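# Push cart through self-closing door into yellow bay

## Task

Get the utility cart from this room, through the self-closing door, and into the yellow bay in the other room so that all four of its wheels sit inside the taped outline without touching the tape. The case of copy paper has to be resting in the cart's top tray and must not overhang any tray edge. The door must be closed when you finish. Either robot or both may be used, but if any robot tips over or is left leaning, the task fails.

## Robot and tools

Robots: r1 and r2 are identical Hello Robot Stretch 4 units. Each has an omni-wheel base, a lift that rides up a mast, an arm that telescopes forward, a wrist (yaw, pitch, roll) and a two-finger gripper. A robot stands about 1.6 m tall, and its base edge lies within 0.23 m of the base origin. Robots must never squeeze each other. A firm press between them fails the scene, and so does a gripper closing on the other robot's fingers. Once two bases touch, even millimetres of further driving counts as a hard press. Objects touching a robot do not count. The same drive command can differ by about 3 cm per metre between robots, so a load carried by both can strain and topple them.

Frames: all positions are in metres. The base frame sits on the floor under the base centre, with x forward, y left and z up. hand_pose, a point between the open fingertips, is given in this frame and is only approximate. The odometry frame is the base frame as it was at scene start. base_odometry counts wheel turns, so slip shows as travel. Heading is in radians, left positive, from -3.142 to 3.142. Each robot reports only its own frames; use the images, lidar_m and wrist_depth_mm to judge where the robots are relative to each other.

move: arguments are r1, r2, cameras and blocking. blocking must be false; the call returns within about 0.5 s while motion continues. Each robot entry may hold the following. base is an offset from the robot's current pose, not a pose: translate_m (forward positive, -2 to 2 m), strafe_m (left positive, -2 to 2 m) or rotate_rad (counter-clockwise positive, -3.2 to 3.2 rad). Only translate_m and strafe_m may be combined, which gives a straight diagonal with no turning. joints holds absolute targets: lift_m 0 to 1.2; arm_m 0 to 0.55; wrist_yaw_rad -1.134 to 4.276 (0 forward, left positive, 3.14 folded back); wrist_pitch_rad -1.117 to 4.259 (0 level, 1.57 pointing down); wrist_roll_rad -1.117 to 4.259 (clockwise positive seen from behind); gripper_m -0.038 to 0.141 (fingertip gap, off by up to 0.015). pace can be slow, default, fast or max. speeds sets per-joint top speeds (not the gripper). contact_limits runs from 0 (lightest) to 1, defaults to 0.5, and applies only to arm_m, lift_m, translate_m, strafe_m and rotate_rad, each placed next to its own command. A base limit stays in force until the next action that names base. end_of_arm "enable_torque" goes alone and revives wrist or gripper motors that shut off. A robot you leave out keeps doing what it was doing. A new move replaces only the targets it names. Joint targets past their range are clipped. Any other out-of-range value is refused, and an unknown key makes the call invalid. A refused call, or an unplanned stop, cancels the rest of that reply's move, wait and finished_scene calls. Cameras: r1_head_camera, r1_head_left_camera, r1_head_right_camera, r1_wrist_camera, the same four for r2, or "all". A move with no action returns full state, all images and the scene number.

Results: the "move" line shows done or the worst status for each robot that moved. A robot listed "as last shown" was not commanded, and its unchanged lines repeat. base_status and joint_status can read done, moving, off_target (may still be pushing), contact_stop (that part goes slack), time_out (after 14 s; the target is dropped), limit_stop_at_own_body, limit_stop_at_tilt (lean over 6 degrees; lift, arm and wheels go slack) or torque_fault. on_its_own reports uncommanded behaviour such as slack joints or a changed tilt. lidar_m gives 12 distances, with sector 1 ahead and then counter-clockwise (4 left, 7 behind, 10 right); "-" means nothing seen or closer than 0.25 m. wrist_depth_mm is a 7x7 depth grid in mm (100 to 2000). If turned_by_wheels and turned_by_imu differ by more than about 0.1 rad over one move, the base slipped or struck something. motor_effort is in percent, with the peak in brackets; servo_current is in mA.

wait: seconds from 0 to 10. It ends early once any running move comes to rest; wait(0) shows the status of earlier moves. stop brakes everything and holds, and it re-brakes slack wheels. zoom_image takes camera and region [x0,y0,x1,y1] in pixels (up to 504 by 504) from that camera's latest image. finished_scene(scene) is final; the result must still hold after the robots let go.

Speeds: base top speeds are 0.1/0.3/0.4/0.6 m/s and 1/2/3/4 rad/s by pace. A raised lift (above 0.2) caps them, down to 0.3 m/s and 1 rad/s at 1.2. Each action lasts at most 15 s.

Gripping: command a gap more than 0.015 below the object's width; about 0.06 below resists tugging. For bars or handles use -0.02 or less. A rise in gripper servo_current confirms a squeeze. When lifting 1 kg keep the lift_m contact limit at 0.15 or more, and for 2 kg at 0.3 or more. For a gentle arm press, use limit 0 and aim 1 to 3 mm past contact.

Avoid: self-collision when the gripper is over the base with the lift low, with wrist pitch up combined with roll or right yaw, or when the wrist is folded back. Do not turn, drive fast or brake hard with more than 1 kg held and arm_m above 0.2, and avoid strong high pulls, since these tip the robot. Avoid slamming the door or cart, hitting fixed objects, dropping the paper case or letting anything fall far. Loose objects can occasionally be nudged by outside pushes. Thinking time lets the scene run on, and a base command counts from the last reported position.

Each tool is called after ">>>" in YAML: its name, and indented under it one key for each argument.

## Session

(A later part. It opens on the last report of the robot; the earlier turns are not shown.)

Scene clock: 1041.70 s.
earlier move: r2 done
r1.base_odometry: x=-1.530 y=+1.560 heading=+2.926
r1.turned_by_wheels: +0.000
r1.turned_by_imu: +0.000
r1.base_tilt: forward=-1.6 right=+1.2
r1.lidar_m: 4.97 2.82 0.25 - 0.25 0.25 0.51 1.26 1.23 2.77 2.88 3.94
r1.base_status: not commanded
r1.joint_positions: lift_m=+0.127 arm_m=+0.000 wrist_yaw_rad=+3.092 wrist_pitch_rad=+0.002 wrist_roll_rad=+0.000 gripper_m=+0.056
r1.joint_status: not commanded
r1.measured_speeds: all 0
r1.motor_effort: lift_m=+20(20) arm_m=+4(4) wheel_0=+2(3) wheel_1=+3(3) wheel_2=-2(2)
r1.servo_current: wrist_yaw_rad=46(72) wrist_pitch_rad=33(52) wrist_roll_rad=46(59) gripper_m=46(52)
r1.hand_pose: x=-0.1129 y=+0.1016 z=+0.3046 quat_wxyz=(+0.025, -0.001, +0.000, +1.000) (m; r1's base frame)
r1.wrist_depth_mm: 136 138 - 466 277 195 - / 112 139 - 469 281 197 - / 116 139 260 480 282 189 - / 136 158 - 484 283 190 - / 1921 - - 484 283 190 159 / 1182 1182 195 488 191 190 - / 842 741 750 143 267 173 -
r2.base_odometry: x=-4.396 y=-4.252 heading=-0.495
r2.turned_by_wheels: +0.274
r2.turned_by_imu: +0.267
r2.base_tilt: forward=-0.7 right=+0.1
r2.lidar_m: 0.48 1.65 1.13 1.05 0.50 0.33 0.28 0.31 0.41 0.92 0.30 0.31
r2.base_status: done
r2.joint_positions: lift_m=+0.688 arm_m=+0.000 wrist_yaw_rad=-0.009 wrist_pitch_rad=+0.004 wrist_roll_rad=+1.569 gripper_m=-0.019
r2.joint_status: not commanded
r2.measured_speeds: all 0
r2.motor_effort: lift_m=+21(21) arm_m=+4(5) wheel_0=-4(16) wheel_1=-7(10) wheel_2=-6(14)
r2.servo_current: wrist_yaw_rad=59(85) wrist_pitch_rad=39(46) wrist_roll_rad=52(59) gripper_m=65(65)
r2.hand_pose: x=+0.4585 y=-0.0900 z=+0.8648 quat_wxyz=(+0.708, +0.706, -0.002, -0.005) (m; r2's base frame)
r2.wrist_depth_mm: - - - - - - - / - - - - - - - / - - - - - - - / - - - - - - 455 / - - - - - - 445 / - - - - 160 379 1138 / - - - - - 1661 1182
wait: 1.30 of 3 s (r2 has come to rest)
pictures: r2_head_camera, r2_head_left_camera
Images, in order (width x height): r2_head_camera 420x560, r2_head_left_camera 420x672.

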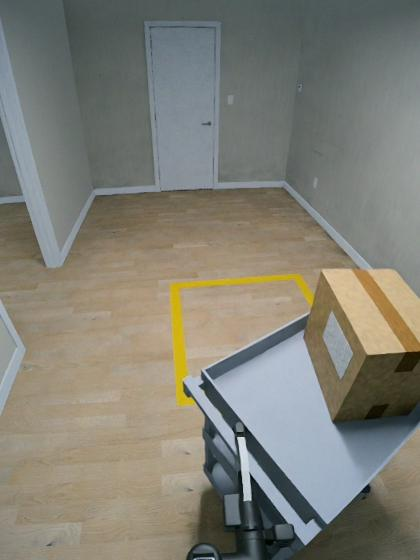

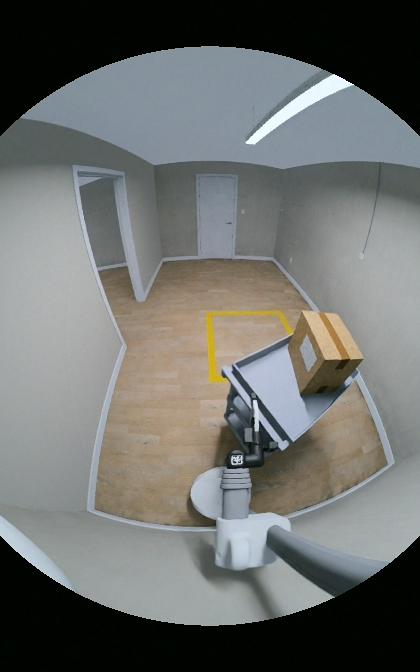

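>>> move:
  r2: {"base":{"translate_m":0.06,"strafe_m":-0.4},"pace":"slow","contact_limits":{"strafe_m":0.4}}
  blocking: false

>>> wait:
  seconds: 7
  cameras: ["r2_head_camera","r2_head_left_camera"]

Scene clock: 1046.80 s.
move: r2 moving
r1: as last shown
r1.lidar_m: 4.95 2.82 0.25 - 0.25 0.25 0.51 1.26 1.23 2.77 2.86 3.92
r1.motor_effort: lift_m=+20(20) arm_m=+4(4) wheel_0=+2(2) wheel_1=+3(3) wheel_2=-2(2)
r1.servo_current: wrist_yaw_rad=59(59) wrist_pitch_rad=39(46) wrist_roll_rad=39(59) gripper_m=46(46)
r1.wrist_depth_mm: 136 138 - 469 276 195 - / 112 139 - 473 281 197 - / 116 139 263 477 282 189 - / 136 159 - 484 283 190 - / 1921 - - 488 285 190 159 / 1205 1205 194 496 191 190 - / 842 750 759 143 266 173 -
r2.base_odometry: x=-4.401 y=-4.265 heading=-0.495
r2.turned_by_wheels: +0.000
r2.turned_by_imu: +0.000
r2.base_tilt: forward=-0.7 right=+0.0
r2.lidar_m: 0.46 1.68 1.15 1.05 0.50 0.32 0.29 0.28 0.42 0.92 0.35 0.31
r2.base_status: translate_m moving; strafe_m moving
r2.joint_positions: lift_m=+0.688 arm_m=+0.000 wrist_yaw_rad=-0.007 wrist_pitch_rad=+0.004 wrist_roll_rad=+1.569 gripper_m=-0.019
r2.joint_status: not commanded
r2.measured_speeds: translate_m=+0.008 strafe_m=-0.052 rotate_rad=-0.001 lift_m=+0.000 arm_m=+0.000 wrist_yaw_rad=+0.015 wrist_pitch_rad=+0.000 wrist_roll_rad=+0.000
r2.motor_effort: lift_m=+21(21) arm_m=+4(5) wheel_0=+9(12) wheel_1=-8(9) wheel_2=-8(10)
r2.servo_current: wrist_yaw_rad=65(65) wrist_pitch_rad=39(46) wrist_roll_rad=39(59) gripper_m=52(65)
r2.contact_limits: strafe_m 0.4
r2.hand_pose: x=+0.4587 y=-0.0893 z=+0.8648 quat_wxyz=(+0.708, +0.706, -0.001, -0.004) (m; r2's base frame)
r2.wrist_depth_mm: - - - - - - - / - - - - - - - / - - - - - - - / - - - - - - 459 / - - - - - - 439 / - - - - 160 382 1118 / - - - - - 1708 1205
pictures: none

Scene clock: 1051.57 s.
earlier move: r2 done
r1.base_odometry: x=-1.530 y=+1.560 heading=+2.926
r1.turned_by_wheels: +0.000
r1.turned_by_imu: +0.000
r1.base_tilt: forward=-1.6 right=+1.3
r1.lidar_m: 4.97 2.82 0.25 - 0.25 0.25 0.52 1.27 1.19 2.77 2.89 3.95
r1.base_status: not commanded
r1.joint_positions: lift_m=+0.127 arm_m=+0.000 wrist_yaw_rad=+3.092 wrist_pitch_rad=+0.002 wrist_roll_rad=+0.000 gripper_m=+0.056
r1.joint_status: not commanded
r1.measured_speeds: all 0
r1.motor_effort: lift_m=+20(20) arm_m=+4(5) wheel_0=+2(2) wheel_1=+3(3) wheel_2=-2(2)
r1.servo_current: wrist_yaw_rad=46(65) wrist_pitch_rad=52(52) wrist_roll_rad=39(78) gripper_m=39(46)
r1.hand_pose: x=-0.1129 y=+0.1016 z=+0.3046 quat_wxyz=(+0.025, -0.001, +0.000, +1.000) (m; r1's base frame)
r1.wrist_depth_mm: 136 138 - 469 278 196 - / 112 139 - 477 281 197 - / 116 140 263 484 282 189 - / 136 159 - 477 283 190 - / - - - 488 285 190 159 / 1182 1182 194 492 191 190 - / 831 750 759 143 267 173 -
r2.base_odometry: x=-4.534 y=-4.633 heading=-0.495
r2.turned_by_wheels: +0.000
r2.turned_by_imu: +0.002
r2.base_tilt: forward=-0.7 right=+0.0
r2.lidar_m: 0.44 2.95 1.58 1.42 0.53 0.36 0.31 0.34 0.44 0.99 1.39 0.31
r2.base_status: done
r2.joint_positions: lift_m=+0.688 arm_m=+0.000 wrist_yaw_rad=+0.004 wrist_pitch_rad=+0.004 wrist_roll_rad=+1.569 gripper_m=-0.019
r2.joint_status: not commanded
r2.measured_speeds: all 0
r2.motor_effort: lift_m=+21(21) arm_m=+4(5) wheel_0=+7(14) wheel_1=-3(9) wheel_2=-6(10)
r2.servo_current: wrist_yaw_rad=52(65) wrist_pitch_rad=46(52) wrist_roll_rad=59(78) gripper_m=65(72)
r2.contact_limits: strafe_m 0.4
r2.hand_pose: x=+0.4596 y=-0.0863 z=+0.8648 quat_wxyz=(+0.708, +0.706, +0.003, +0.000) (m; r2's base frame)
r2.wrist_depth_mm: - 353 355 - 140 - - / - 455 439 - - - - / - - 574 - 173 - - / - - - 115 199 559 - / - - - 131 222 1618 488 / - - 186 154 178 1576 1182 / - - - - 345 - 357
wait: 4.77 of 7 s (r2 has come to rest)
pictures: r2_head_camera, r2_head_left_camera
Images, in order (width x height): r2_head_camera 420x560, r2_head_left_camera 420x672.

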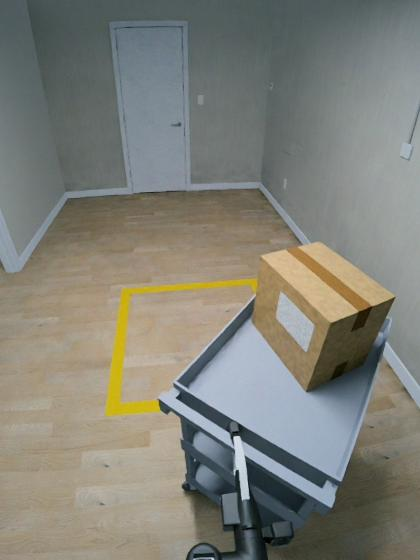

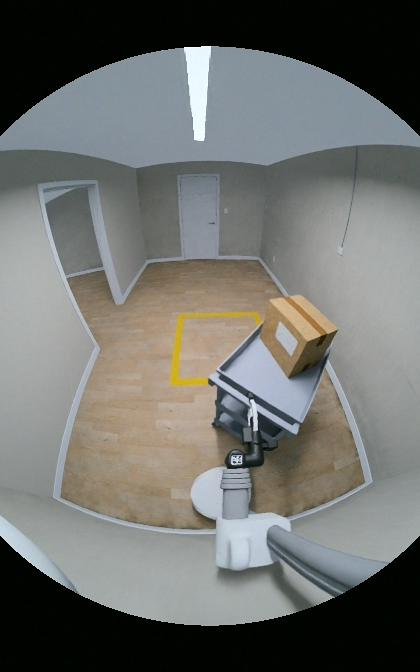

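>>> move:
  r2: {"base":{"translate_m":0.06,"strafe_m":-0.35},"pace":"slow","contact_limits":{"strafe_m":0.4}}
  blocking: false

>>> wait:
  seconds: 7

>>> move:
  r2: {"base":{"rotate_rad":0.35},"pace":"slow"}
  blocking: false

>>> wait:
  seconds: 3
  cameras: ["r2_head_camera","r2_head_left_camera"]

Scene clock: 1059.93 s.
move: r2 moving
r1: as last shown
r1.base_tilt: forward=-1.6 right=+1.2
r1.lidar_m: 4.96 2.83 0.25 - 0.25 0.25 0.52 1.26 1.22 2.78 2.90 3.93
r1.motor_effort: lift_m=+20(20) arm_m=+4(4) wheel_0=+2(2) wheel_1=+3(3) wheel_2=-2(2)
r1.servo_current: wrist_yaw_rad=59(72) wrist_pitch_rad=39(46) wrist_roll_rad=33(59) gripper_m=46(46)
r1.wrist_depth_mm: 136 138 - 466 278 196 - / 113 139 - 477 281 197 - / 116 139 262 477 282 189 - / 136 158 - 480 282 189 - / 1921 - - 492 286 190 159 / 1182 1182 193 492 191 190 - / 854 750 759 143 266 173 -
r2.base_odometry: x=-4.538 y=-4.645 heading=-0.495
r2.turned_by_wheels: +0.000
r2.turned_by_imu: +0.001
r2.base_tilt: forward=-0.7 right=+0.1
r2.lidar_m: 0.45 2.96 1.56 1.45 0.53 0.34 0.32 0.33 0.45 1.01 1.36 0.34
r2.base_status: translate_m moving; strafe_m moving
r2.joint_positions: lift_m=+0.688 arm_m=+0.000 wrist_yaw_rad=+0.004 wrist_pitch_rad=+0.004 wrist_roll_rad=+1.569 gripper_m=-0.019
r2.joint_status: not commanded
r2.measured_speeds: translate_m=+0.009 strafe_m=-0.050 rotate_rad=+0.001 lift_m=+0.000 arm_m=+0.000 wrist_yaw_rad=+0.000 wrist_pitch_rad=+0.000 wrist_roll_rad=+0.000
r2.motor_effort: lift_m=+21(21) arm_m=+4(5) wheel_0=+12(15) wheel_1=-7(7) wheel_2=-6(8)
r2.servo_current: wrist_yaw_rad=46(59) wrist_pitch_rad=39(46) wrist_roll_rad=52(59) gripper_m=59(65)
r2.contact_limits: strafe_m 0.4
r2.hand_pose: x=+0.4596 y=-0.0863 z=+0.8648 quat_wxyz=(+0.708, +0.706, +0.003, +0.000) (m; r2's base frame)
r2.wrist_depth_mm: - 351 355 - 141 - - / - 452 436 - - - - / - - 574 105 173 - - / - - - 115 195 549 - / - - - 132 222 1576 488 / - - 187 154 178 1576 1205 / - - - - 342 - 355
pictures: none

Scene clock: 1064.20 s.
earlier move: r2 done
r1.base_odometry: x=-1.530 y=+1.560 heading=+2.926
r1.turned_by_wheels: +0.000
r1.turned_by_imu: +0.000
r1.base_tilt: forward=-1.6 right=+1.3
r1.lidar_m: 4.95 2.79 0.25 - 0.25 0.25 0.49 1.27 1.21 2.77 2.89 3.96
r1.base_status: not commanded
r1.joint_positions: lift_m=+0.127 arm_m=+0.000 wrist_yaw_rad=+3.092 wrist_pitch_rad=+0.002 wrist_roll_rad=+0.000 gripper_m=+0.056
r1.joint_status: not commanded
r1.measured_speeds: all 0
r1.motor_effort: lift_m=+20(20) arm_m=+4(4) wheel_0=+2(2) wheel_1=+3(3) wheel_2=-2(2)
r1.servo_current: wrist_yaw_rad=65(72) wrist_pitch_rad=46(52) wrist_roll_rad=33(65) gripper_m=46(52)
r1.hand_pose: x=-0.1129 y=+0.1016 z=+0.3046 quat_wxyz=(+0.025, -0.001, +0.000, +1.000) (m; r1's base frame)
r1.wrist_depth_mm: 136 138 - 466 278 196 - / 112 139 - 473 281 198 - / 116 140 263 480 281 189 - / 136 159 - 484 282 190 - / 1921 - - 488 283 190 159 / 1182 1229 194 488 191 190 - / 854 750 759 143 267 173 -
r2.base_odometry: x=-4.647 y=-4.969 heading=-0.495
r2.turned_by_wheels: +0.000
r2.turned_by_imu: +0.001
r2.base_tilt: forward=-0.6 right=+0.1
r2.lidar_m: 0.41 3.13 1.93 1.80 0.58 0.40 0.34 0.38 0.48 1.00 1.02 0.39
r2.base_status: done
r2.joint_positions: lift_m=+0.688 arm_m=+0.000 wrist_yaw_rad=+0.004 wrist_pitch_rad=+0.004 wrist_roll_rad=+1.569 gripper_m=-0.019
r2.joint_status: not commanded
r2.measured_speeds: all 0
r2.motor_effort: lift_m=+21(21) arm_m=+4(5) wheel_0=+5(15) wheel_1=-5(8) wheel_2=-5(8)
r2.servo_current: wrist_yaw_rad=52(65) wrist_pitch_rad=39(52) wrist_roll_rad=46(65) gripper_m=59(72)
r2.contact_limits: strafe_m 0.4
r2.hand_pose: x=+0.4596 y=-0.0863 z=+0.8648 quat_wxyz=(+0.708, +0.706, +0.003, +0.000) (m; r2's base frame)
r2.wrist_depth_mm: - 480 500 130 183 - - / - 433 418 136 194 - - / - 488 459 144 206 - - / - - 544 153 218 - - / - - - 162 228 - - / - - 185 170 174 1661 496 / - - - - - - 1205
wait: 4.27 of 7 s (r2 has come to rest)
pictures: none

Scene clock: 1064.70 s.
move: r2 moving
r1: as last shown
r1.lidar_m: 4.95 2.78 0.25 - 0.25 0.25 0.52 1.26 1.19 2.76 2.88 3.91
r1.motor_effort: lift_m=+20(20) arm_m=+4(4) wheel_0=+1(2) wheel_1=+3(3) wheel_2=-2(2)
r1.servo_current: wrist_yaw_rad=65(65) wrist_pitch_rad=46(46) wrist_roll_rad=39(59) gripper_m=33(46)
r1.wrist_depth_mm: 136 138 - 469 278 195 - / 112 138 - 469 279 197 - / 116 139 263 480 282 189 - / 136 159 - 480 285 189 - / 1983 - - 488 283 190 159 / 1182 1205 192 496 191 190 - / 842 750 750 143 266 173 -
r2.base_odometry: x=-4.647 y=-4.969 heading=-0.370
r2.turned_by_wheels: +0.125
r2.turned_by_imu: +0.121
r2.base_tilt: forward=-0.7 right=+0.0
r2.lidar_m: 0.41 3.12 1.85 1.24 0.50 0.36 0.34 0.36 0.54 0.99 0.41 0.38
r2.base_status: rotate_rad moving
r2.joint_positions: lift_m=+0.688 arm_m=+0.000 wrist_yaw_rad=-0.006 wrist_pitch_rad=+0.004 wrist_roll_rad=+1.569 gripper_m=-0.019
r2.joint_status: not commanded
r2.measured_speeds: translate_m=-0.002 strafe_m=+0.000 rotate_rad=+0.491 lift_m=+0.000 arm_m=+0.000 wrist_yaw_rad=+0.000 wrist_pitch_rad=+0.000 wrist_roll_rad=+0.000
r2.motor_effort: lift_m=+21(21) arm_m=+4(5) wheel_0=-13(13) wheel_1=-8(10) wheel_2=-14(14)
r2.servo_current: wrist_yaw_rad=52(59) wrist_pitch_rad=39(46) wrist_roll_rad=59(59) gripper_m=59(65)
r2.hand_pose: x=+0.4587 y=-0.0893 z=+0.8648 quat_wxyz=(+0.708, +0.706, -0.001, -0.004) (m; r2's base frame)
r2.wrist_depth_mm: - 415 413 114 172 - - / - 418 407 124 181 - - / - - 492 132 195 - - / - - 621 144 211 - - / - - - 156 228 1708 - / - - 186 168 179 1499 496 / - - - - 271 - 1205
pictures: none

Scene clock: 1065.67 s.
earlier move: r2 done
r1.base_odometry: x=-1.530 y=+1.560 heading=+2.926
r1.turned_by_wheels: +0.000
r1.turned_by_imu: +0.000
r1.base_tilt: forward=-1.6 right=+1.3
r1.lidar_m: 4.97 2.78 0.25 - 0.25 0.25 0.52 1.27 1.20 2.77 2.90 3.94
r1.base_status: not commanded
r1.joint_positions: lift_m=+0.127 arm_m=+0.000 wrist_yaw_rad=+3.092 wrist_pitch_rad=+0.002 wrist_roll_rad=+0.000 gripper_m=+0.056
r1.joint_status: not commanded
r1.measured_speeds: all 0
r1.motor_effort: lift_m=+20(20) arm_m=+4(4) wheel_0=+1(2) wheel_1=+3(3) wheel_2=-2(2)
r1.servo_current: wrist_yaw_rad=52(65) wrist_pitch_rad=39(52) wrist_roll_rad=59(65) gripper_m=46(46)
r1.hand_pose: x=-0.1129 y=+0.1016 z=+0.3046 quat_wxyz=(+0.025, -0.001, +0.000, +1.000) (m; r1's base frame)
r1.wrist_depth_mm: 136 138 - 469 277 196 - / 112 139 - 473 281 198 - / 116 139 262 480 282 189 - / 137 159 - 477 283 190 - / - - - 484 285 190 159 / 1205 1182 193 492 191 191 - / 842 750 750 143 267 174 -
r2.base_odometry: x=-4.647 y=-4.969 heading=-0.146
r2.turned_by_wheels: +0.224
r2.turned_by_imu: +0.218
r2.base_tilt: forward=-0.7 right=+0.1
r2.lidar_m: 0.45 2.10 1.81 0.74 0.43 0.33 0.34 0.39 0.76 1.01 0.32 0.31
r2.base_status: done
r2.joint_positions: lift_m=+0.688 arm_m=+0.000 wrist_yaw_rad=-0.006 wrist_pitch_rad=+0.004 wrist_roll_rad=+1.569 gripper_m=-0.019
r2.joint_status: not commanded
r2.measured_speeds: all 0
r2.motor_effort: lift_m=+21(21) arm_m=+4(5) wheel_0=-5(14) wheel_1=-6(10) wheel_2=-6(14)
r2.servo_current: wrist_yaw_rad=52(65) wrist_pitch_rad=39(46) wrist_roll_rad=46(59) gripper_m=65(65)
r2.hand_pose: x=+0.4587 y=-0.0893 z=+0.8648 quat_wxyz=(+0.708, +0.706, -0.001, -0.004) (m; r2's base frame)
r2.wrist_depth_mm: - 392 379 - - 125 - / - - 504 - - - - / - - - - 164 - - / - - - - 186 1397 517 / - - - 119 224 1618 462 / - - 186 143 175 1576 424 / - - - - - 1708 1118
wait: 0.97 of 3 s (r2 has come to rest)
pictures: r2_head_camera, r2_head_left_camera
Images, in order (width x height): r2_head_camera 420x560, r2_head_left_camera 420x672.

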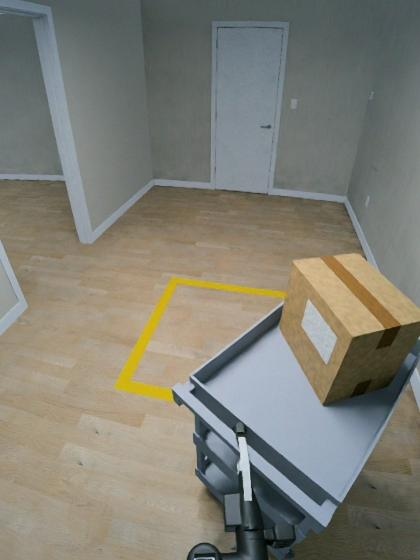

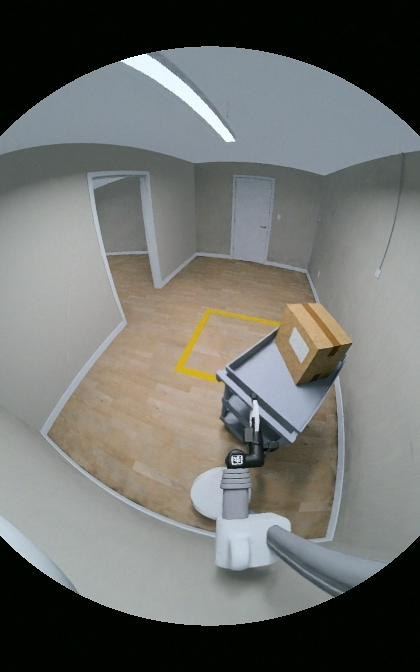

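>>> move:
  r2: {"base":{"translate_m":0.1,"strafe_m":-0.5},"pace":"slow","contact_limits":{"strafe_m":0.4}}
  blocking: false

>>> wait:
  seconds: 7

>>> move:
  r2: {"base":{"rotate_rad":0.3},"pace":"slow"}
  blocking: false

>>> wait:
  seconds: 3
  cameras: ["r2_head_camera","r2_head_left_camera"]

Scene clock: 1072.63 s.
move: r2 moving
r1: as last shown
r1.lidar_m: 4.96 2.81 0.25 - 0.25 0.25 0.51 1.26 1.21 2.76 2.87 3.96
r1.motor_effort: lift_m=+20(20) arm_m=+4(4) wheel_0=+2(2) wheel_1=+3(3) wheel_2=-2(2)
r1.servo_current: wrist_yaw_rad=46(52) wrist_pitch_rad=46(46) wrist_roll_rad=46(59) gripper_m=46(46)
r1.wrist_depth_mm: 136 138 - 469 277 196 - / 112 139 - 473 281 197 - / 116 139 262 484 282 188 - / 136 159 - 477 282 190 - / 1921 - - 484 285 190 159 / 1160 1182 194 492 191 190 - / 842 750 750 143 266 173 -
r2.base_odometry: x=-4.647 y=-4.982 heading=-0.147
r2.turned_by_wheels: +0.000
r2.turned_by_imu: +0.000
r2.base_tilt: forward=-0.7 right=+0.0
r2.lidar_m: 0.46 2.10 1.81 0.73 0.42 0.35 0.35 0.45 0.77 1.00 0.38 0.31
r2.base_status: translate_m moving; strafe_m moving
r2.joint_positions: lift_m=+0.688 arm_m=+0.000 wrist_yaw_rad=-0.003 wrist_pitch_rad=+0.004 wrist_roll_rad=+1.569 gripper_m=-0.019
r2.joint_status: not commanded
r2.measured_speeds: translate_m=+0.009 strafe_m=-0.050 rotate_rad=+0.002 lift_m=+0.000 arm_m=+0.000 wrist_yaw_rad=+0.013 wrist_pitch_rad=+0.000 wrist_roll_rad=+0.000
r2.motor_effort: lift_m=+21(21) arm_m=+4(4) wheel_0=+11(11) wheel_1=-7(10) wheel_2=-9(9)
r2.servo_current: wrist_yaw_rad=52(59) wrist_pitch_rad=46(46) wrist_roll_rad=52(59) gripper_m=59(65)
r2.contact_limits: strafe_m 0.4
r2.hand_pose: x=+0.4590 y=-0.0882 z=+0.8648 quat_wxyz=(+0.708, +0.706, +0.000, -0.002) (m; r2's base frame)
r2.wrist_depth_mm: - 394 382 - - 118 - / - - 508 - - - - / - - - - - 159 - / - - - - 182 1397 512 / - - - - 221 1576 469 / - - 186 136 178 1618 424 / - - - - - - 1138
pictures: none

Scene clock: 1078.47 s.
earlier move: r2 done
r1.base_odometry: x=-1.530 y=+1.560 heading=+2.926
r1.turned_by_wheels: +0.000
r1.turned_by_imu: +0.000
r1.base_tilt: forward=-1.6 right=+1.3
r1.lidar_m: 4.96 2.80 0.25 - 0.25 0.25 0.52 1.26 1.18 2.77 2.89 3.94
r1.base_status: not commanded
r1.joint_positions: lift_m=+0.127 arm_m=+0.000 wrist_yaw_rad=+3.092 wrist_pitch_rad=+0.002 wrist_roll_rad=+0.000 gripper_m=+0.056
r1.joint_status: not commanded
r1.measured_speeds: all 0
r1.motor_effort: lift_m=+20(20) arm_m=+4(4) wheel_0=+2(2) wheel_1=+3(3) wheel_2=-2(2)
r1.servo_current: wrist_yaw_rad=52(72) wrist_pitch_rad=46(52) wrist_roll_rad=59(72) gripper_m=46(52)
r1.hand_pose: x=-0.1129 y=+0.1016 z=+0.3046 quat_wxyz=(+0.025, -0.001, +0.000, +1.000) (m; r1's base frame)
r1.wrist_depth_mm: 136 138 - 473 279 195 - / 113 139 - 477 281 196 - / 116 139 263 477 282 189 - / 136 158 - 480 283 189 - / 1921 - - 484 286 190 158 / 1205 1205 194 496 190 190 - / 842 750 759 143 266 173 -
r2.base_odometry: x=-4.621 y=-5.478 heading=-0.147
r2.turned_by_wheels: +0.000
r2.turned_by_imu: +0.002
r2.base_tilt: forward=-0.7 right=+0.1
r2.lidar_m: 0.43 3.24 2.26 1.19 0.67 0.57 0.57 0.66 0.52 0.56 0.40 0.30
r2.base_status: done
r2.joint_positions: lift_m=+0.688 arm_m=+0.000 wrist_yaw_rad=+0.002 wrist_pitch_rad=+0.004 wrist_roll_rad=+1.569 gripper_m=-0.019
r2.joint_status: not commanded
r2.measured_speeds: all 0
r2.motor_effort: lift_m=+20(21) arm_m=+4(5) wheel_0=+6(16) wheel_1=-6(10) wheel_2=-6(9)
r2.servo_current: wrist_yaw_rad=46(59) wrist_pitch_rad=46(52) wrist_roll_rad=46(65) gripper_m=59(72)
r2.contact_limits: strafe_m 0.4
r2.hand_pose: x=+0.4595 y=-0.0868 z=+0.8648 quat_wxyz=(+0.708, +0.706, +0.002, -0.001) (m; r2's base frame)
r2.wrist_depth_mm: - 397 379 - - 117 - / - - 508 - - 133 - / - - - - - 159 - / - - - - 181 1430 512 / - - - - 221 1618 466 / - - 185 135 176 1537 421 / - - - - - 1708 1118
wait: 5.83 of 7 s (r2 has come to rest)
pictures: none

Scene clock: 1078.97 s.
move: r2 moving
r1: as last shown
r1.lidar_m: 4.95 2.80 0.25 - 0.25 0.25 0.48 1.25 1.23 2.75 2.88 3.93
r1.motor_effort: lift_m=+20(20) arm_m=+4(4) wheel_0=+1(2) wheel_1=+3(3) wheel_2=-2(2)
r1.servo_current: wrist_yaw_rad=46(59) wrist_pitch_rad=46(46) wrist_roll_rad=46(59) gripper_m=39(46)
r1.wrist_depth_mm: 136 138 - 466 277 196 - / 113 139 - 473 281 197 - / 116 139 263 480 281 189 - / 137 159 - 480 283 189 - / 1921 - - 488 285 190 159 / 1205 1182 194 496 191 190 - / 842 759 732 143 267 173 -
r2.base_odometry: x=-4.621 y=-5.478 heading=-0.023
r2.turned_by_wheels: +0.124
r2.turned_by_imu: +0.120
r2.base_tilt: forward=-0.7 right=+0.1
r2.lidar_m: 0.46 2.49 2.26 0.98 0.63 0.57 0.59 0.58 0.54 0.55 0.33 0.33
r2.base_status: rotate_rad moving
r2.joint_positions: lift_m=+0.688 arm_m=+0.000 wrist_yaw_rad=-0.013 wrist_pitch_rad=+0.004 wrist_roll_rad=+1.569 gripper_m=-0.019
r2.joint_status: not commanded
r2.measured_speeds: translate_m=+0.001 strafe_m=-0.002 rotate_rad=+0.490 lift_m=+0.000 arm_m=+0.000 wrist_yaw_rad=-0.023 wrist_pitch_rad=+0.000 wrist_roll_rad=+0.000
r2.motor_effort: lift_m=+21(21) arm_m=+4(4) wheel_0=-15(15) wheel_1=-9(11) wheel_2=-14(15)
r2.servo_current: wrist_yaw_rad=78(78) wrist_pitch_rad=52(52) wrist_roll_rad=59(65) gripper_m=59(65)
r2.hand_pose: x=+0.4581 y=-0.0913 z=+0.8648 quat_wxyz=(+0.708, +0.706, -0.003, -0.006) (m; r2's base frame)
r2.wrist_depth_mm: - 427 413 - - - - / - - 580 - - - - / - - - - - 156 - / - - - - - 1464 488 / - - - - 230 1618 459 / - - 186 135 179 377 377 / - - - - - 1537 1182
pictures: none

Scene clock: 1080.23 s.
earlier move: r2 done
r1.base_odometry: x=-1.530 y=+1.560 heading=+2.926
r1.turned_by_wheels: +0.000
r1.turned_by_imu: +0.000
r1.base_tilt: forward=-1.6 right=+1.3
r1.lidar_m: 4.94 2.81 0.25 - 0.25 0.25 0.51 1.25 1.23 2.77 2.89 3.93
r1.base_status: not commanded
r1.joint_positions: lift_m=+0.127 arm_m=+0.000 wrist_yaw_rad=+3.092 wrist_pitch_rad=+0.002 wrist_roll_rad=+0.000 gripper_m=+0.056
r1.joint_status: not commanded
r1.measured_speeds: all 0
r1.motor_effort: lift_m=+20(20) arm_m=+4(4) wheel_0=+1(2) wheel_1=+3(3) wheel_2=-2(2)
r1.servo_current: wrist_yaw_rad=46(72) wrist_pitch_rad=39(52) wrist_roll_rad=46(65) gripper_m=46(46)
r1.hand_pose: x=-0.1129 y=+0.1016 z=+0.3046 quat_wxyz=(+0.025, -0.001, +0.000, +1.000) (m; r1's base frame)
r1.wrist_depth_mm: 136 138 - 469 278 196 - / 112 139 - 473 281 197 - / 116 140 260 477 282 189 - / 136 158 - 480 283 190 - / 1983 - - 484 285 190 159 / 1229 1205 195 488 190 190 - / 854 741 759 143 267 173 -
r2.base_odometry: x=-4.621 y=-5.478 heading=+0.152
r2.turned_by_wheels: +0.175
r2.turned_by_imu: +0.167
r2.base_tilt: forward=-0.7 right=+0.1
r2.lidar_m: 0.45 2.32 2.03 0.82 0.58 0.56 0.60 0.56 0.53 0.57 0.33 0.32
r2.base_status: done
r2.joint_positions: lift_m=+0.688 arm_m=+0.000 wrist_yaw_rad=-0.010 wrist_pitch_rad=+0.004 wrist_roll_rad=+1.569 gripper_m=-0.019
r2.joint_status: not commanded
r2.measured_speeds: all 0
r2.motor_effort: lift_m=+21(21) arm_m=+2(4) wheel_0=-6(20) wheel_1=-6(13) wheel_2=-6(17)
r2.servo_current: wrist_yaw_rad=59(124) wrist_pitch_rad=46(52) wrist_roll_rad=46(65) gripper_m=59(65)
r2.hand_pose: x=+0.4584 y=-0.0903 z=+0.8648 quat_wxyz=(+0.708, +0.706, -0.002, -0.005) (m; r2's base frame)
r2.wrist_depth_mm: - - - - - - - / - - - - - - - / - - - - - - - / - - - - - - 469 / - - - - - 1576 1182 / - - 186 - 160 375 384 / - - - - - 1708 1182
wait: 1.27 of 3 s (r2 has come to rest)
pictures: r2_head_camera, r2_head_left_camera
Images, in order (width x height): r2_head_camera 420x560, r2_head_left_camera 420x672.

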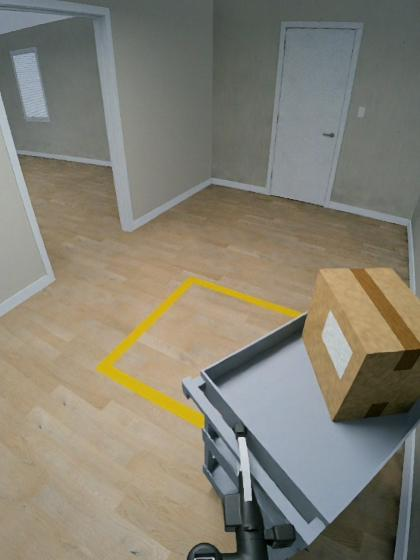

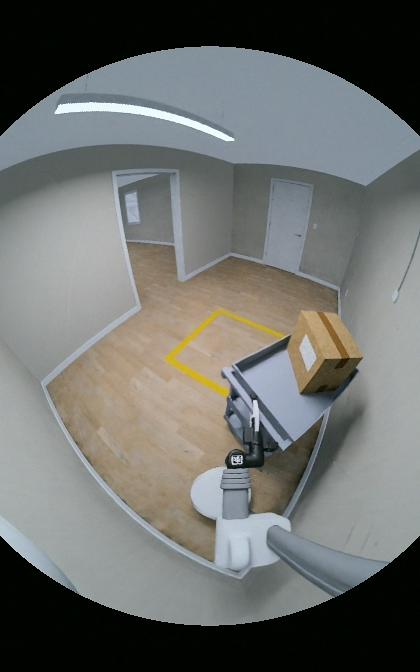

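>>> move:
  r2: {"base":{"translate_m":0.2,"strafe_m":0.4},"pace":"slow","contact_limits":{"strafe_m":0.4}}
  blocking: false

>>> wait:
  seconds: 7

>>> move:
  r2: {"base":{"rotate_rad":-0.7},"pace":"slow"}
  blocking: false

>>> wait:
  seconds: 3
  cameras: ["r2_head_camera","r2_head_left_camera"]

Scene clock: 1107.73 s.
move: r2 moving
r1: as last shown
r1.lidar_m: 4.96 2.80 0.25 - 0.25 0.25 0.53 1.27 1.20 2.76 2.88 3.94
r1.motor_effort: lift_m=+20(20) arm_m=+4(4) wheel_0=+2(2) wheel_1=+3(3) wheel_2=-2(2)
r1.servo_current: wrist_yaw_rad=52(59) wrist_pitch_rad=39(52) wrist_roll_rad=39(59) gripper_m=39(46)
r1.wrist_depth_mm: 136 138 - 466 277 196 - / 112 139 - 469 281 197 - / 116 139 263 477 281 189 - / 136 159 - 484 282 190 - / 1921 - - 488 283 190 159 / 1182 1182 194 492 190 190 - / 842 750 750 143 266 173 -
r2.base_odometry: x=-4.618 y=-5.466 heading=+0.150
r2.turned_by_wheels: -0.001
r2.turned_by_imu: -0.001
r2.base_tilt: forward=-0.7 right=+0.0
r2.lidar_m: 0.46 2.32 2.09 0.80 0.59 0.56 0.62 0.56 0.52 0.59 0.32 0.32
r2.base_status: translate_m moving; strafe_m moving
r2.joint_positions: lift_m=+0.688 arm_m=+0.000 wrist_yaw_rad=-0.010 wrist_pitch_rad=+0.004 wrist_roll_rad=+1.569 gripper_m=-0.019
r2.joint_status: not commanded
r2.measured_speeds: translate_m=+0.023 strafe_m=+0.044 rotate_rad=+0.000 lift_m=+0.000 arm_m=+0.000 wrist_yaw_rad=+0.000 wrist_pitch_rad=+0.000 wrist_roll_rad=+0.000
r2.motor_effort: lift_m=+21(21) arm_m=-3(4) wheel_0=-10(12) wheel_1=+7(8) wheel_2=-10(11)
r2.servo_current: wrist_yaw_rad=72(72) wrist_pitch_rad=39(46) wrist_roll_rad=59(59) gripper_m=59(65)
r2.contact_limits: strafe_m 0.4
r2.hand_pose: x=+0.4584 y=-0.0903 z=+0.8648 quat_wxyz=(+0.708, +0.706, -0.002, -0.005) (m; r2's base frame)
r2.wrist_depth_mm: - - - - - - - / - - - - - - - / - - - - - - - / - - - - - - 466 / - - - - - 1618 1182 / - - 185 - 160 379 392 / - - - - - 1661 1160
pictures: none

Scene clock: 1113.00 s.
earlier move: r2 done
r1.base_odometry: x=-1.530 y=+1.560 heading=+2.926
r1.turned_by_wheels: +0.000
r1.turned_by_imu: +0.000
r1.base_tilt: forward=-1.6 right=+1.3
r1.lidar_m: 4.97 2.78 0.25 - 0.25 0.25 0.49 1.25 1.21 2.77 2.87 3.92
r1.base_status: not commanded
r1.joint_positions: lift_m=+0.127 arm_m=+0.000 wrist_yaw_rad=+3.092 wrist_pitch_rad=+0.002 wrist_roll_rad=+0.000 gripper_m=+0.056
r1.joint_status: not commanded
r1.measured_speeds: all 0
r1.motor_effort: lift_m=+20(20) arm_m=+4(4) wheel_0=+1(2) wheel_1=+3(3) wheel_2=-2(2)
r1.servo_current: wrist_yaw_rad=52(72) wrist_pitch_rad=52(52) wrist_roll_rad=46(72) gripper_m=39(52)
r1.hand_pose: x=-0.1129 y=+0.1016 z=+0.3046 quat_wxyz=(+0.025, -0.001, +0.000, +1.000) (m; r1's base frame)
r1.wrist_depth_mm: 136 138 - 469 278 195 - / 113 138 - 477 282 196 - / 116 139 263 477 281 189 - / 137 158 - 480 282 190 - / 1921 - - 484 283 190 159 / 1160 1205 195 496 191 190 - / 842 750 759 142 266 173 -
r2.base_odometry: x=-4.484 y=-5.053 heading=+0.151
r2.turned_by_wheels: +0.000
r2.turned_by_imu: +0.000
r2.base_tilt: forward=-0.7 right=+0.0
r2.lidar_m: 0.43 1.87 1.81 0.77 0.57 0.52 0.58 0.82 0.99 1.04 0.35 0.33
r2.base_status: done
r2.joint_positions: lift_m=+0.688 arm_m=+0.000 wrist_yaw_rad=-0.004 wrist_pitch_rad=+0.004 wrist_roll_rad=+1.569 gripper_m=-0.019
r2.joint_status: not commanded
r2.measured_speeds: all 0
r2.motor_effort: lift_m=+21(21) arm_m=-3(4) wheel_0=-5(16) wheel_1=+3(8) wheel_2=-7(13)
r2.servo_current: wrist_yaw_rad=39(72) wrist_pitch_rad=46(52) wrist_roll_rad=46(65) gripper_m=59(72)
r2.contact_limits: strafe_m 0.4
r2.hand_pose: x=+0.4590 y=-0.0885 z=+0.8648 quat_wxyz=(+0.708, +0.706, +0.000, -0.003) (m; r2's base frame)
r2.wrist_depth_mm: - 392 379 - - - - / - - 496 - - 133 - / - - - - - - - / - - - - 183 1397 504 / - - - 115 221 1661 459 / - - 185 139 176 1576 424 / - - - - 375 1708 1098
wait: 5.27 of 7 s (r2 has come to rest)
pictures: none

Scene clock: 1113.50 s.
move: r2 moving
r1: as last shown
r1.lidar_m: 4.95 2.82 0.25 - 0.25 0.25 0.51 1.23 1.21 2.78 2.87 3.91
r1.motor_effort: lift_m=+20(20) arm_m=+4(4) wheel_0=+2(2) wheel_1=+3(3) wheel_2=-2(2)
r1.servo_current: wrist_yaw_rad=46(65) wrist_pitch_rad=39(52) wrist_roll_rad=33(78) gripper_m=39(46)
r1.wrist_depth_mm: 136 138 - 466 278 196 - / 112 139 - 477 279 197 - / 116 140 263 480 281 189 - / 136 158 - 480 283 190 - / 1863 - - 488 285 190 159 / 1205 1182 193 496 191 190 - / 854 750 759 143 266 173 -
r2.base_odometry: x=-4.484 y=-5.052 heading=+0.028
r2.turned_by_wheels: -0.123
r2.turned_by_imu: -0.119
r2.base_tilt: forward=-0.7 right=+0.1
r2.lidar_m: 0.42 1.95 1.81 0.86 0.58 0.53 0.54 0.71 0.99 1.00 1.32 0.35
r2.base_status: rotate_rad moving
r2.joint_positions: lift_m=+0.688 arm_m=+0.000 wrist_yaw_rad=+0.011 wrist_pitch_rad=+0.004 wrist_roll_rad=+1.569 gripper_m=-0.019
r2.joint_status: not commanded
r2.measured_speeds: translate_m=+0.000 strafe_m=-0.002 rotate_rad=-0.481 lift_m=+0.000 arm_m=+0.000 wrist_yaw_rad=+0.023 wrist_pitch_rad=+0.000 wrist_roll_rad=+0.000
r2.motor_effort: lift_m=+21(21) arm_m=-4(4) wheel_0=+19(19) wheel_1=+11(11) wheel_2=+11(12)
r2.servo_current: wrist_yaw_rad=65(65) wrist_pitch_rad=39(46) wrist_roll_rad=52(52) gripper_m=65(65)
r2.hand_pose: x=+0.4602 y=-0.0843 z=+0.8648 quat_wxyz=(+0.708, +0.706, +0.005, +0.002) (m; r2's base frame)
r2.wrist_depth_mm: - 355 357 - - - - / - 473 452 - 141 - - / - - 615 - 166 - - / - - - 102 185 554 - / - - - 122 216 1537 492 / - - 196 143 179 1576 1182 / - - - - 347 364 359
pictures: none

Scene clock: 1114.97 s.
earlier move: r2 done
r1.base_odometry: x=-1.530 y=+1.560 heading=+2.926
r1.turned_by_wheels: +0.000
r1.turned_by_imu: +0.000
r1.base_tilt: forward=-1.6 right=+1.3
r1.lidar_m: 4.97 2.81 0.25 - 0.25 0.25 0.50 1.23 1.21 2.76 2.89 3.93
r1.base_status: not commanded
r1.joint_positions: lift_m=+0.127 arm_m=+0.000 wrist_yaw_rad=+3.092 wrist_pitch_rad=+0.002 wrist_roll_rad=+0.000 gripper_m=+0.056
r1.joint_status: not commanded
r1.measured_speeds: all 0
r1.motor_effort: lift_m=+20(20) arm_m=+4(4) wheel_0=+1(2) wheel_1=+3(3) wheel_2=-2(2)
r1.servo_current: wrist_yaw_rad=39(72) wrist_pitch_rad=39(52) wrist_roll_rad=59(78) gripper_m=39(46)
r1.hand_pose: x=-0.1129 y=+0.1016 z=+0.3046 quat_wxyz=(+0.025, -0.001, +0.000, +1.000) (m; r1's base frame)
r1.wrist_depth_mm: 136 138 - 469 278 196 - / 112 139 - 473 281 197 - / 116 139 262 477 282 189 - / 136 158 - 484 283 190 - / 1921 - - 484 283 190 159 / 1160 1205 194 492 191 190 - / 854 759 750 143 267 173 -
r2.base_odometry: x=-4.484 y=-5.053 heading=-0.548
r2.turned_by_wheels: -0.576
r2.turned_by_imu: -0.560
r2.base_tilt: forward=-0.7 right=+0.0
r2.lidar_m: 0.35 0.35 1.97 1.81 0.92 0.60 0.54 0.54 0.69 0.99 1.00 0.47
r2.base_status: done
r2.joint_positions: lift_m=+0.688 arm_m=+0.000 wrist_yaw_rad=+0.005 wrist_pitch_rad=+0.004 wrist_roll_rad=+1.569 gripper_m=-0.019
r2.joint_status: not commanded
r2.measured_speeds: all 0
r2.motor_effort: lift_m=+21(21) arm_m=-4(4) wheel_0=+4(19) wheel_1=+5(11) wheel_2=+6(13)
r2.servo_current: wrist_yaw_rad=59(72) wrist_pitch_rad=39(46) wrist_roll_rad=46(59) gripper_m=59(65)
r2.hand_pose: x=+0.4598 y=-0.0859 z=+0.8648 quat_wxyz=(+0.708, +0.706, +0.003, +0.000) (m; r2's base frame)
r2.wrist_depth_mm: - - - 224 298 309 317 / - - - 212 282 1708 1160 / - - - 204 265 1863 - / - - 661 193 252 842 - / - - 477 185 241 854 - / - - 186 175 180 - - / - - 508 - 223 - -
wait: 1.47 of 3 s (r2 has come to rest)
pictures: r2_head_camera, r2_head_left_camera
Images, in order (width x height): r2_head_camera 420x560, r2_head_left_camera 420x672.

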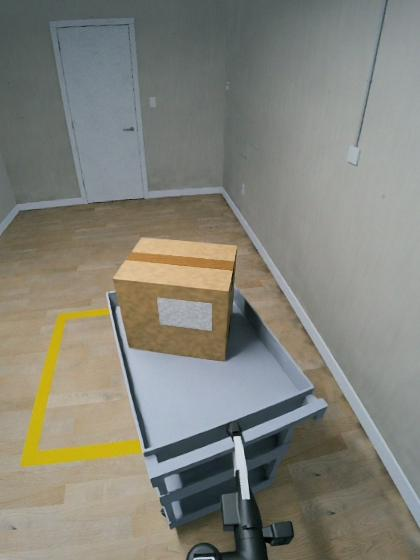

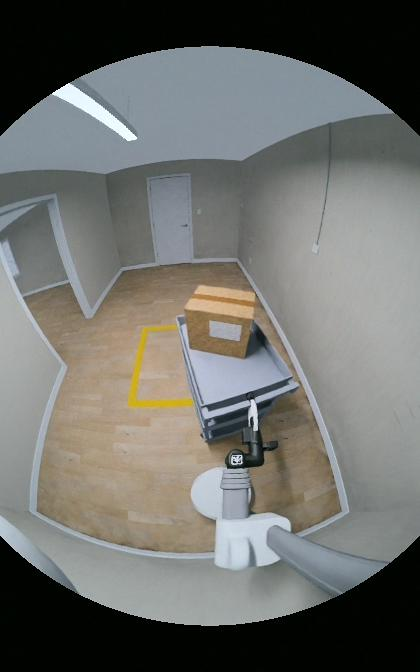

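>>> move:
  r2: {"base":{"translate_m":0.0,"strafe_m":-0.4},"pace":"slow","contact_limits":{"strafe_m":0.4}}
  blocking: false

>>> wait:
  seconds: 7

>>> move:
  r2: {"base":{"rotate_rad":0.6},"pace":"slow"}
  blocking: false

>>> wait:
  seconds: 3
  cameras: ["r2_head_camera","r2_head_left_camera"]

Scene clock: 1130.13 s.
move: r2 moving
r1: as last shown
r1.lidar_m: 4.94 2.84 0.25 - 0.25 0.25 0.52 1.29 1.22 2.76 2.88 3.92
r1.motor_effort: lift_m=+20(20) arm_m=+4(4) wheel_0=+2(2) wheel_1=+3(3) wheel_2=-2(2)
r1.servo_current: wrist_yaw_rad=46(85) wrist_pitch_rad=46(52) wrist_roll_rad=46(52) gripper_m=39(46)
r1.wrist_depth_mm: 136 138 - 469 278 196 - / 112 139 - 473 279 198 - / 116 139 262 477 283 189 - / 136 159 - 477 283 189 - / 1921 - - 492 285 191 159 / 1205 1205 194 492 191 190 - / 842 759 759 143 267 173 -
r2.base_odometry: x=-4.491 y=-5.065 heading=-0.548
r2.turned_by_wheels: +0.000
r2.turned_by_imu: +0.001
r2.base_tilt: forward=-0.7 right=+0.1
r2.lidar_m: 0.33 0.33 2.04 1.82 0.94 0.59 0.55 0.54 0.67 0.96 0.97 0.45
r2.base_status: translate_m moving; strafe_m moving
r2.joint_positions: lift_m=+0.688 arm_m=+0.000 wrist_yaw_rad=+0.005 wrist_pitch_rad=+0.004 wrist_roll_rad=+1.569 gripper_m=-0.019
r2.joint_status: not commanded
r2.measured_speeds: translate_m=+0.000 strafe_m=-0.057 rotate_rad=-0.001 lift_m=+0.000 arm_m=+0.000 wrist_yaw_rad=+0.000 wrist_pitch_rad=+0.000 wrist_roll_rad=+0.000
r2.motor_effort: lift_m=+21(21) arm_m=-4(4) wheel_0=+13(13) wheel_1=-8(9) wheel_2=+1(5)
r2.servo_current: wrist_yaw_rad=52(65) wrist_pitch_rad=39(46) wrist_roll_rad=52(52) gripper_m=65(65)
r2.contact_limits: strafe_m 0.4
r2.hand_pose: x=+0.4598 y=-0.0859 z=+0.8648 quat_wxyz=(+0.708, +0.706, +0.003, +0.000) (m; r2's base frame)
r2.wrist_depth_mm: - - - 227 298 310 315 / - - - 213 285 1661 1255 / - - - 204 266 1708 - / - - 683 193 255 831 - / - - 473 183 242 831 - / - - 480 175 181 - - / - - - - 223 - -
pictures: none

Scene clock: 1134.77 s.
earlier move: r2 done
r1.base_odometry: x=-1.530 y=+1.560 heading=+2.926
r1.turned_by_wheels: +0.000
r1.turned_by_imu: +0.000
r1.base_tilt: forward=-1.6 right=+1.2
r1.lidar_m: 4.94 2.80 0.25 - 0.25 0.25 0.48 1.24 1.24 2.75 2.89 3.93
r1.base_status: not commanded
r1.joint_positions: lift_m=+0.127 arm_m=+0.000 wrist_yaw_rad=+3.092 wrist_pitch_rad=+0.002 wrist_roll_rad=+0.000 gripper_m=+0.056
r1.joint_status: not commanded
r1.measured_speeds: all 0
r1.motor_effort: lift_m=+20(20) arm_m=+4(5) wheel_0=+2(2) wheel_1=+3(3) wheel_2=-2(2)
r1.servo_current: wrist_yaw_rad=52(85) wrist_pitch_rad=39(52) wrist_roll_rad=33(72) gripper_m=39(46)
r1.hand_pose: x=-0.1129 y=+0.1016 z=+0.3046 quat_wxyz=(+0.025, -0.001, +0.000, +1.000) (m; r1's base frame)
r1.wrist_depth_mm: 136 138 - 469 276 196 - / 112 139 - 473 281 197 - / 116 139 263 477 283 189 - / 136 158 - 484 283 189 - / 1921 - - 484 283 190 158 / 1182 1182 194 496 190 190 - / 842 768 759 143 267 173 -
r2.base_odometry: x=-4.692 y=-5.394 heading=-0.548
r2.turned_by_wheels: +0.000
r2.turned_by_imu: +0.002
r2.base_tilt: forward=-0.7 right=+0.0
r2.lidar_m: 0.25 0.26 2.40 2.20 0.83 0.54 0.47 0.50 0.60 0.59 0.59 0.51
r2.base_status: done
r2.joint_positions: lift_m=+0.688 arm_m=+0.000 wrist_yaw_rad=+0.005 wrist_pitch_rad=+0.004 wrist_roll_rad=+1.569 gripper_m=-0.019
r2.joint_status: not commanded
r2.measured_speeds: all 0
r2.motor_effort: lift_m=+21(21) arm_m=-4(4) wheel_0=+7(13) wheel_1=-4(9) wheel_2=+0(5)
r2.servo_current: wrist_yaw_rad=46(72) wrist_pitch_rad=39(52) wrist_roll_rad=52(65) gripper_m=65(65)
r2.contact_limits: strafe_m 0.4
r2.hand_pose: x=+0.4598 y=-0.0859 z=+0.8648 quat_wxyz=(+0.708, +0.706, +0.003, +0.000) (m; r2's base frame)
r2.wrist_depth_mm: - - - - - - - / - - - 357 - - 1098 / - - - 357 392 404 407 / - - - 239 332 1708 484 / - - - 199 266 1708 535 / - - - 160 179 668 - / - - 418 - 200 - -
wait: 4.63 of 7 s (r2 has come to rest)
pictures: none

Scene clock: 1135.27 s.
move: r2 moving
r1: as last shown
r1.lidar_m: 4.96 2.81 0.25 - 0.25 0.25 0.50 1.26 1.22 2.75 2.90 3.94
r1.motor_effort: lift_m=+20(20) arm_m=+4(4) wheel_0=+1(2) wheel_1=+3(3) wheel_2=-2(2)
r1.servo_current: wrist_yaw_rad=52(59) wrist_pitch_rad=39(46) wrist_roll_rad=52(59) gripper_m=39(46)
r1.wrist_depth_mm: 136 138 - 469 277 196 - / 112 139 - 473 279 197 - / 116 139 263 477 282 189 - / 136 159 - 484 283 190 - / 1983 - - 492 283 190 159 / 1205 1229 194 492 191 190 - / 854 750 759 143 267 173 -
r2.base_odometry: x=-4.692 y=-5.394 heading=-0.424
r2.turned_by_wheels: +0.124
r2.turned_by_imu: +0.119
r2.base_tilt: forward=-0.7 right=+0.1
r2.lidar_m: 0.25 0.33 2.29 2.13 0.71 0.51 0.48 0.52 0.62 0.59 0.63 0.46
r2.base_status: rotate_rad moving
r2.joint_positions: lift_m=+0.688 arm_m=+0.000 wrist_yaw_rad=-0.011 wrist_pitch_rad=+0.004 wrist_roll_rad=+1.569 gripper_m=-0.019
r2.joint_status: not commanded
r2.measured_speeds: translate_m=+0.000 strafe_m=-0.002 rotate_rad=+0.490 lift_m=+0.000 arm_m=+0.000 wrist_yaw_rad=-0.037 wrist_pitch_rad=+0.000 wrist_roll_rad=+0.000
r2.motor_effort: lift_m=+21(21) arm_m=-4(4) wheel_0=-14(14) wheel_1=-8(9) wheel_2=-16(16)
r2.servo_current: wrist_yaw_rad=52(59) wrist_pitch_rad=46(46) wrist_roll_rad=39(59) gripper_m=65(65)
r2.hand_pose: x=+0.4583 y=-0.0907 z=+0.8648 quat_wxyz=(+0.708, +0.706, -0.003, -0.005) (m; r2's base frame)
r2.wrist_depth_mm: - - - - - - - / - - - 343 - 1397 1138 / - - - 330 384 397 402 / - - - 214 306 1708 488 / - - - 184 256 1808 559 / - - 187 156 180 668 - / - 424 424 - 202 - -
pictures: none

Scene clock: 1136.60 s.
earlier move: r2 done
r1.base_odometry: x=-1.530 y=+1.560 heading=+2.926
r1.turned_by_wheels: +0.000
r1.turned_by_imu: +0.000
r1.base_tilt: forward=-1.6 right=+1.3
r1.lidar_m: 4.95 2.79 0.25 - 0.25 0.25 0.53 1.25 1.21 2.77 2.89 3.92
r1.base_status: not commanded
r1.joint_positions: lift_m=+0.127 arm_m=+0.000 wrist_yaw_rad=+3.092 wrist_pitch_rad=+0.002 wrist_roll_rad=+0.000 gripper_m=+0.056
r1.joint_status: not commanded
r1.measured_speeds: all 0
r1.motor_effort: lift_m=+20(20) arm_m=+4(4) wheel_0=+2(2) wheel_1=+3(3) wheel_2=-2(2)
r1.servo_current: wrist_yaw_rad=39(65) wrist_pitch_rad=39(46) wrist_roll_rad=52(65) gripper_m=46(52)
r1.hand_pose: x=-0.1129 y=+0.1016 z=+0.3046 quat_wxyz=(+0.025, -0.001, +0.000, +1.000) (m; r1's base frame)
r1.wrist_depth_mm: 136 138 - 473 279 196 - / 112 139 - 473 281 197 - / 116 139 263 480 282 189 - / 136 159 - 480 283 190 - / 1983 - - 484 285 189 158 / 1205 1182 195 496 191 190 - / 854 750 750 143 266 173 -
r2.base_odometry: x=-4.692 y=-5.394 heading=+0.051
r2.turned_by_wheels: +0.475
r2.turned_by_imu: +0.462
r2.base_tilt: forward=-0.7 right=+0.1
r2.lidar_m: 0.40 0.42 2.19 0.74 0.54 0.47 0.50 0.62 0.59 0.59 0.81 0.43
r2.base_status: done
r2.joint_positions: lift_m=+0.688 arm_m=+0.000 wrist_yaw_rad=-0.001 wrist_pitch_rad=+0.004 wrist_roll_rad=+1.569 gripper_m=-0.019
r2.joint_status: not commanded
r2.measured_speeds: all 0
r2.motor_effort: lift_m=+21(21) arm_m=-4(4) wheel_0=-2(17) wheel_1=-5(9) wheel_2=-4(19)
r2.servo_current: wrist_yaw_rad=46(85) wrist_pitch_rad=46(52) wrist_roll_rad=46(59) gripper_m=59(65)
r2.hand_pose: x=+0.4592 y=-0.0876 z=+0.8648 quat_wxyz=(+0.708, +0.706, +0.001, -0.002) (m; r2's base frame)
r2.wrist_depth_mm: - - - 164 222 1708 1182 / - - - 165 224 732 - / - - 496 168 226 - - / - - 477 170 231 831 - / - - 530 173 233 842 - / - - 186 174 180 - - / - - - - - - 512
wait: 1.33 of 3 s (r2 has come to rest)
pictures: r2_head_camera, r2_head_left_camera
Images, in order (width x height): r2_head_camera 420x560, r2_head_left_camera 420x672.

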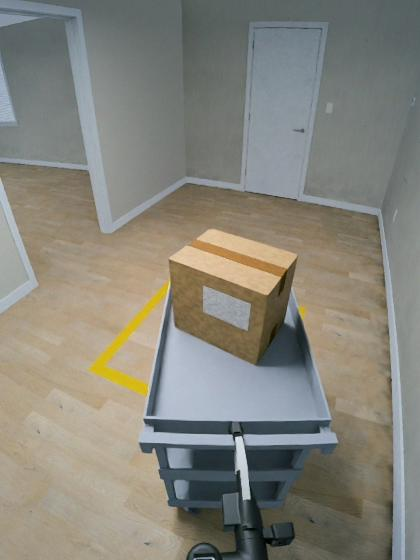

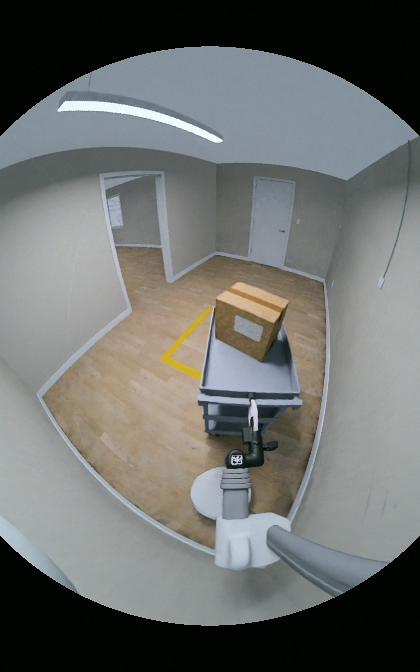

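>>> move:
  r2: {"base":{"translate_m":0.4,"strafe_m":0.02},"pace":"slow","contact_limits":{"translate_m":0.4}}
  blocking: false

>>> wait:
  seconds: 8
  cameras: ["r2_head_camera","r2_head_left_camera"]

Scene clock: 1140.97 s.
move: r2 moving
r1: as last shown
r1.base_tilt: forward=-1.6 right=+1.2
r1.lidar_m: 4.96 2.81 0.25 - 0.25 0.25 0.51 1.27 1.23 2.78 2.87 3.95
r1.motor_effort: lift_m=+20(20) arm_m=+4(4) wheel_0=+1(2) wheel_1=+3(3) wheel_2=-2(2)
r1.servo_current: wrist_yaw_rad=33(65) wrist_pitch_rad=33(46) wrist_roll_rad=65(65) gripper_m=46(52)
r1.wrist_depth_mm: 136 138 - 473 278 195 - / 112 139 - 477 279 196 - / 116 139 262 477 281 189 - / 136 159 - 484 283 189 - / 1921 - - 488 285 190 159 / 1160 1205 193 496 191 190 - / 854 750 759 142 266 173 -
r2.base_odometry: x=-4.680 y=-5.392 heading=+0.051
r2.turned_by_wheels: +0.000
r2.turned_by_imu: +0.001
r2.base_tilt: forward=-0.7 right=+0.1
r2.lidar_m: 0.40 0.43 2.19 0.81 0.52 0.48 0.50 0.65 0.59 0.61 0.82 0.41
r2.base_status: translate_m moving; strafe_m moving
r2.joint_positions: lift_m=+0.688 arm_m=+0.000 wrist_yaw_rad=-0.001 wrist_pitch_rad=+0.004 wrist_roll_rad=+1.569 gripper_m=-0.019
r2.joint_status: not commanded
r2.measured_speeds: translate_m=+0.049 strafe_m=+0.002 rotate_rad=+0.000 lift_m=+0.000 arm_m=+0.000 wrist_yaw_rad=+0.000 wrist_pitch_rad=+0.000 wrist_roll_rad=+0.000
r2.motor_effort: lift_m=+21(21) arm_m=-4(4) wheel_0=+7(12) wheel_1=+7(7) wheel_2=-13(13)
r2.servo_current: wrist_yaw_rad=46(59) wrist_pitch_rad=39(52) wrist_roll_rad=46(59) gripper_m=59(65)
r2.contact_limits: translate_m 0.4
r2.hand_pose: x=+0.4592 y=-0.0877 z=+0.8648 quat_wxyz=(+0.708, +0.706, +0.001, -0.002) (m; r2's base frame)
r2.wrist_depth_mm: - - - 166 224 1708 1118 / - - - 167 226 788 - / - - 504 169 229 831 - / - - 473 171 232 831 - / - - 535 173 234 842 - / - - 185 175 179 - - / - - - - 238 - 521
pictures: none

Scene clock: 1145.77 s.
earlier move: r2 done
r1.base_odometry: x=-1.530 y=+1.560 heading=+2.926
r1.turned_by_wheels: +0.000
r1.turned_by_imu: +0.000
r1.base_tilt: forward=-1.6 right=+1.3
r1.lidar_m: 4.94 2.82 0.25 - 0.25 0.25 0.50 1.27 1.23 2.79 2.90 3.96
r1.base_status: not commanded
r1.joint_positions: lift_m=+0.127 arm_m=+0.000 wrist_yaw_rad=+3.092 wrist_pitch_rad=+0.002 wrist_roll_rad=+0.000 gripper_m=+0.056
r1.joint_status: not commanded
r1.measured_speeds: all 0
r1.motor_effort: lift_m=+20(20) arm_m=+4(4) wheel_0=+1(2) wheel_1=+3(3) wheel_2=-2(2)
r1.servo_current: wrist_yaw_rad=46(65) wrist_pitch_rad=39(52) wrist_roll_rad=46(65) gripper_m=39(52)
r1.hand_pose: x=-0.1129 y=+0.1016 z=+0.3046 quat_wxyz=(+0.025, -0.001, +0.000, +1.000) (m; r1's base frame)
r1.wrist_depth_mm: 136 138 - 473 278 196 - / 112 139 - 473 279 197 - / 116 139 263 473 282 189 - / 137 158 - 480 283 190 - / 1921 - - 484 285 190 159 / 1182 1205 194 492 191 190 - / 854 750 750 143 267 173 -
r2.base_odometry: x=-4.294 y=-5.353 heading=+0.052
r2.turned_by_wheels: +0.000
r2.turned_by_imu: +0.001
r2.base_tilt: forward=-0.7 right=+0.0
r2.lidar_m: 0.41 0.45 2.00 1.31 0.89 0.82 0.86 0.86 0.77 0.80 1.07 0.43
r2.base_status: done
r2.joint_positions: lift_m=+0.688 arm_m=+0.000 wrist_yaw_rad=-0.001 wrist_pitch_rad=+0.004 wrist_roll_rad=+1.569 gripper_m=-0.019
r2.joint_status: not commanded
r2.measured_speeds: all 0
r2.motor_effort: lift_m=+21(21) arm_m=-4(4) wheel_0=+3(12) wheel_1=+5(8) wheel_2=-6(13)
r2.servo_current: wrist_yaw_rad=52(65) wrist_pitch_rad=46(52) wrist_roll_rad=52(59) gripper_m=65(65)
r2.contact_limits: translate_m 0.4
r2.hand_pose: x=+0.4592 y=-0.0877 z=+0.8648 quat_wxyz=(+0.708, +0.706, +0.001, -0.002) (m; r2's base frame)
r2.wrist_depth_mm: - - - 155 211 1576 - / - - 585 158 216 - - / - - 452 162 221 - - / - - 484 166 227 831 - / - - 564 170 232 - - / - - 186 174 181 - - / - - - - - 1661 504
wait: 4.80 of 8 s (r2 has come to rest)
pictures: r2_head_camera, r2_head_left_camera
Images, in order (width x height): r2_head_camera 420x560, r2_head_left_camera 420x672.

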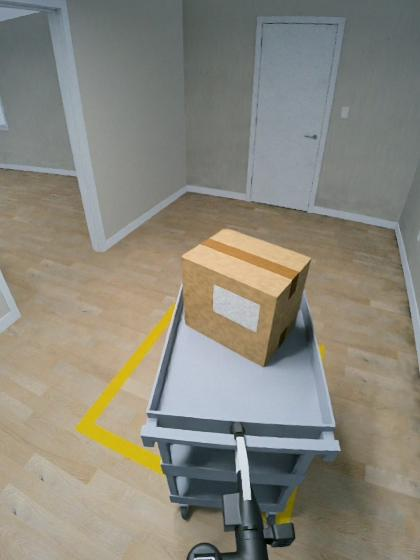

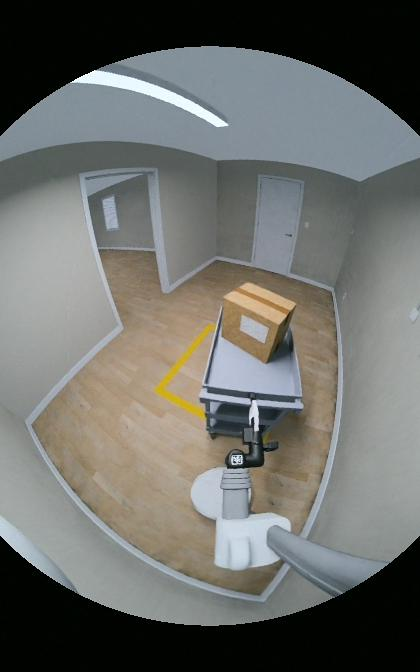

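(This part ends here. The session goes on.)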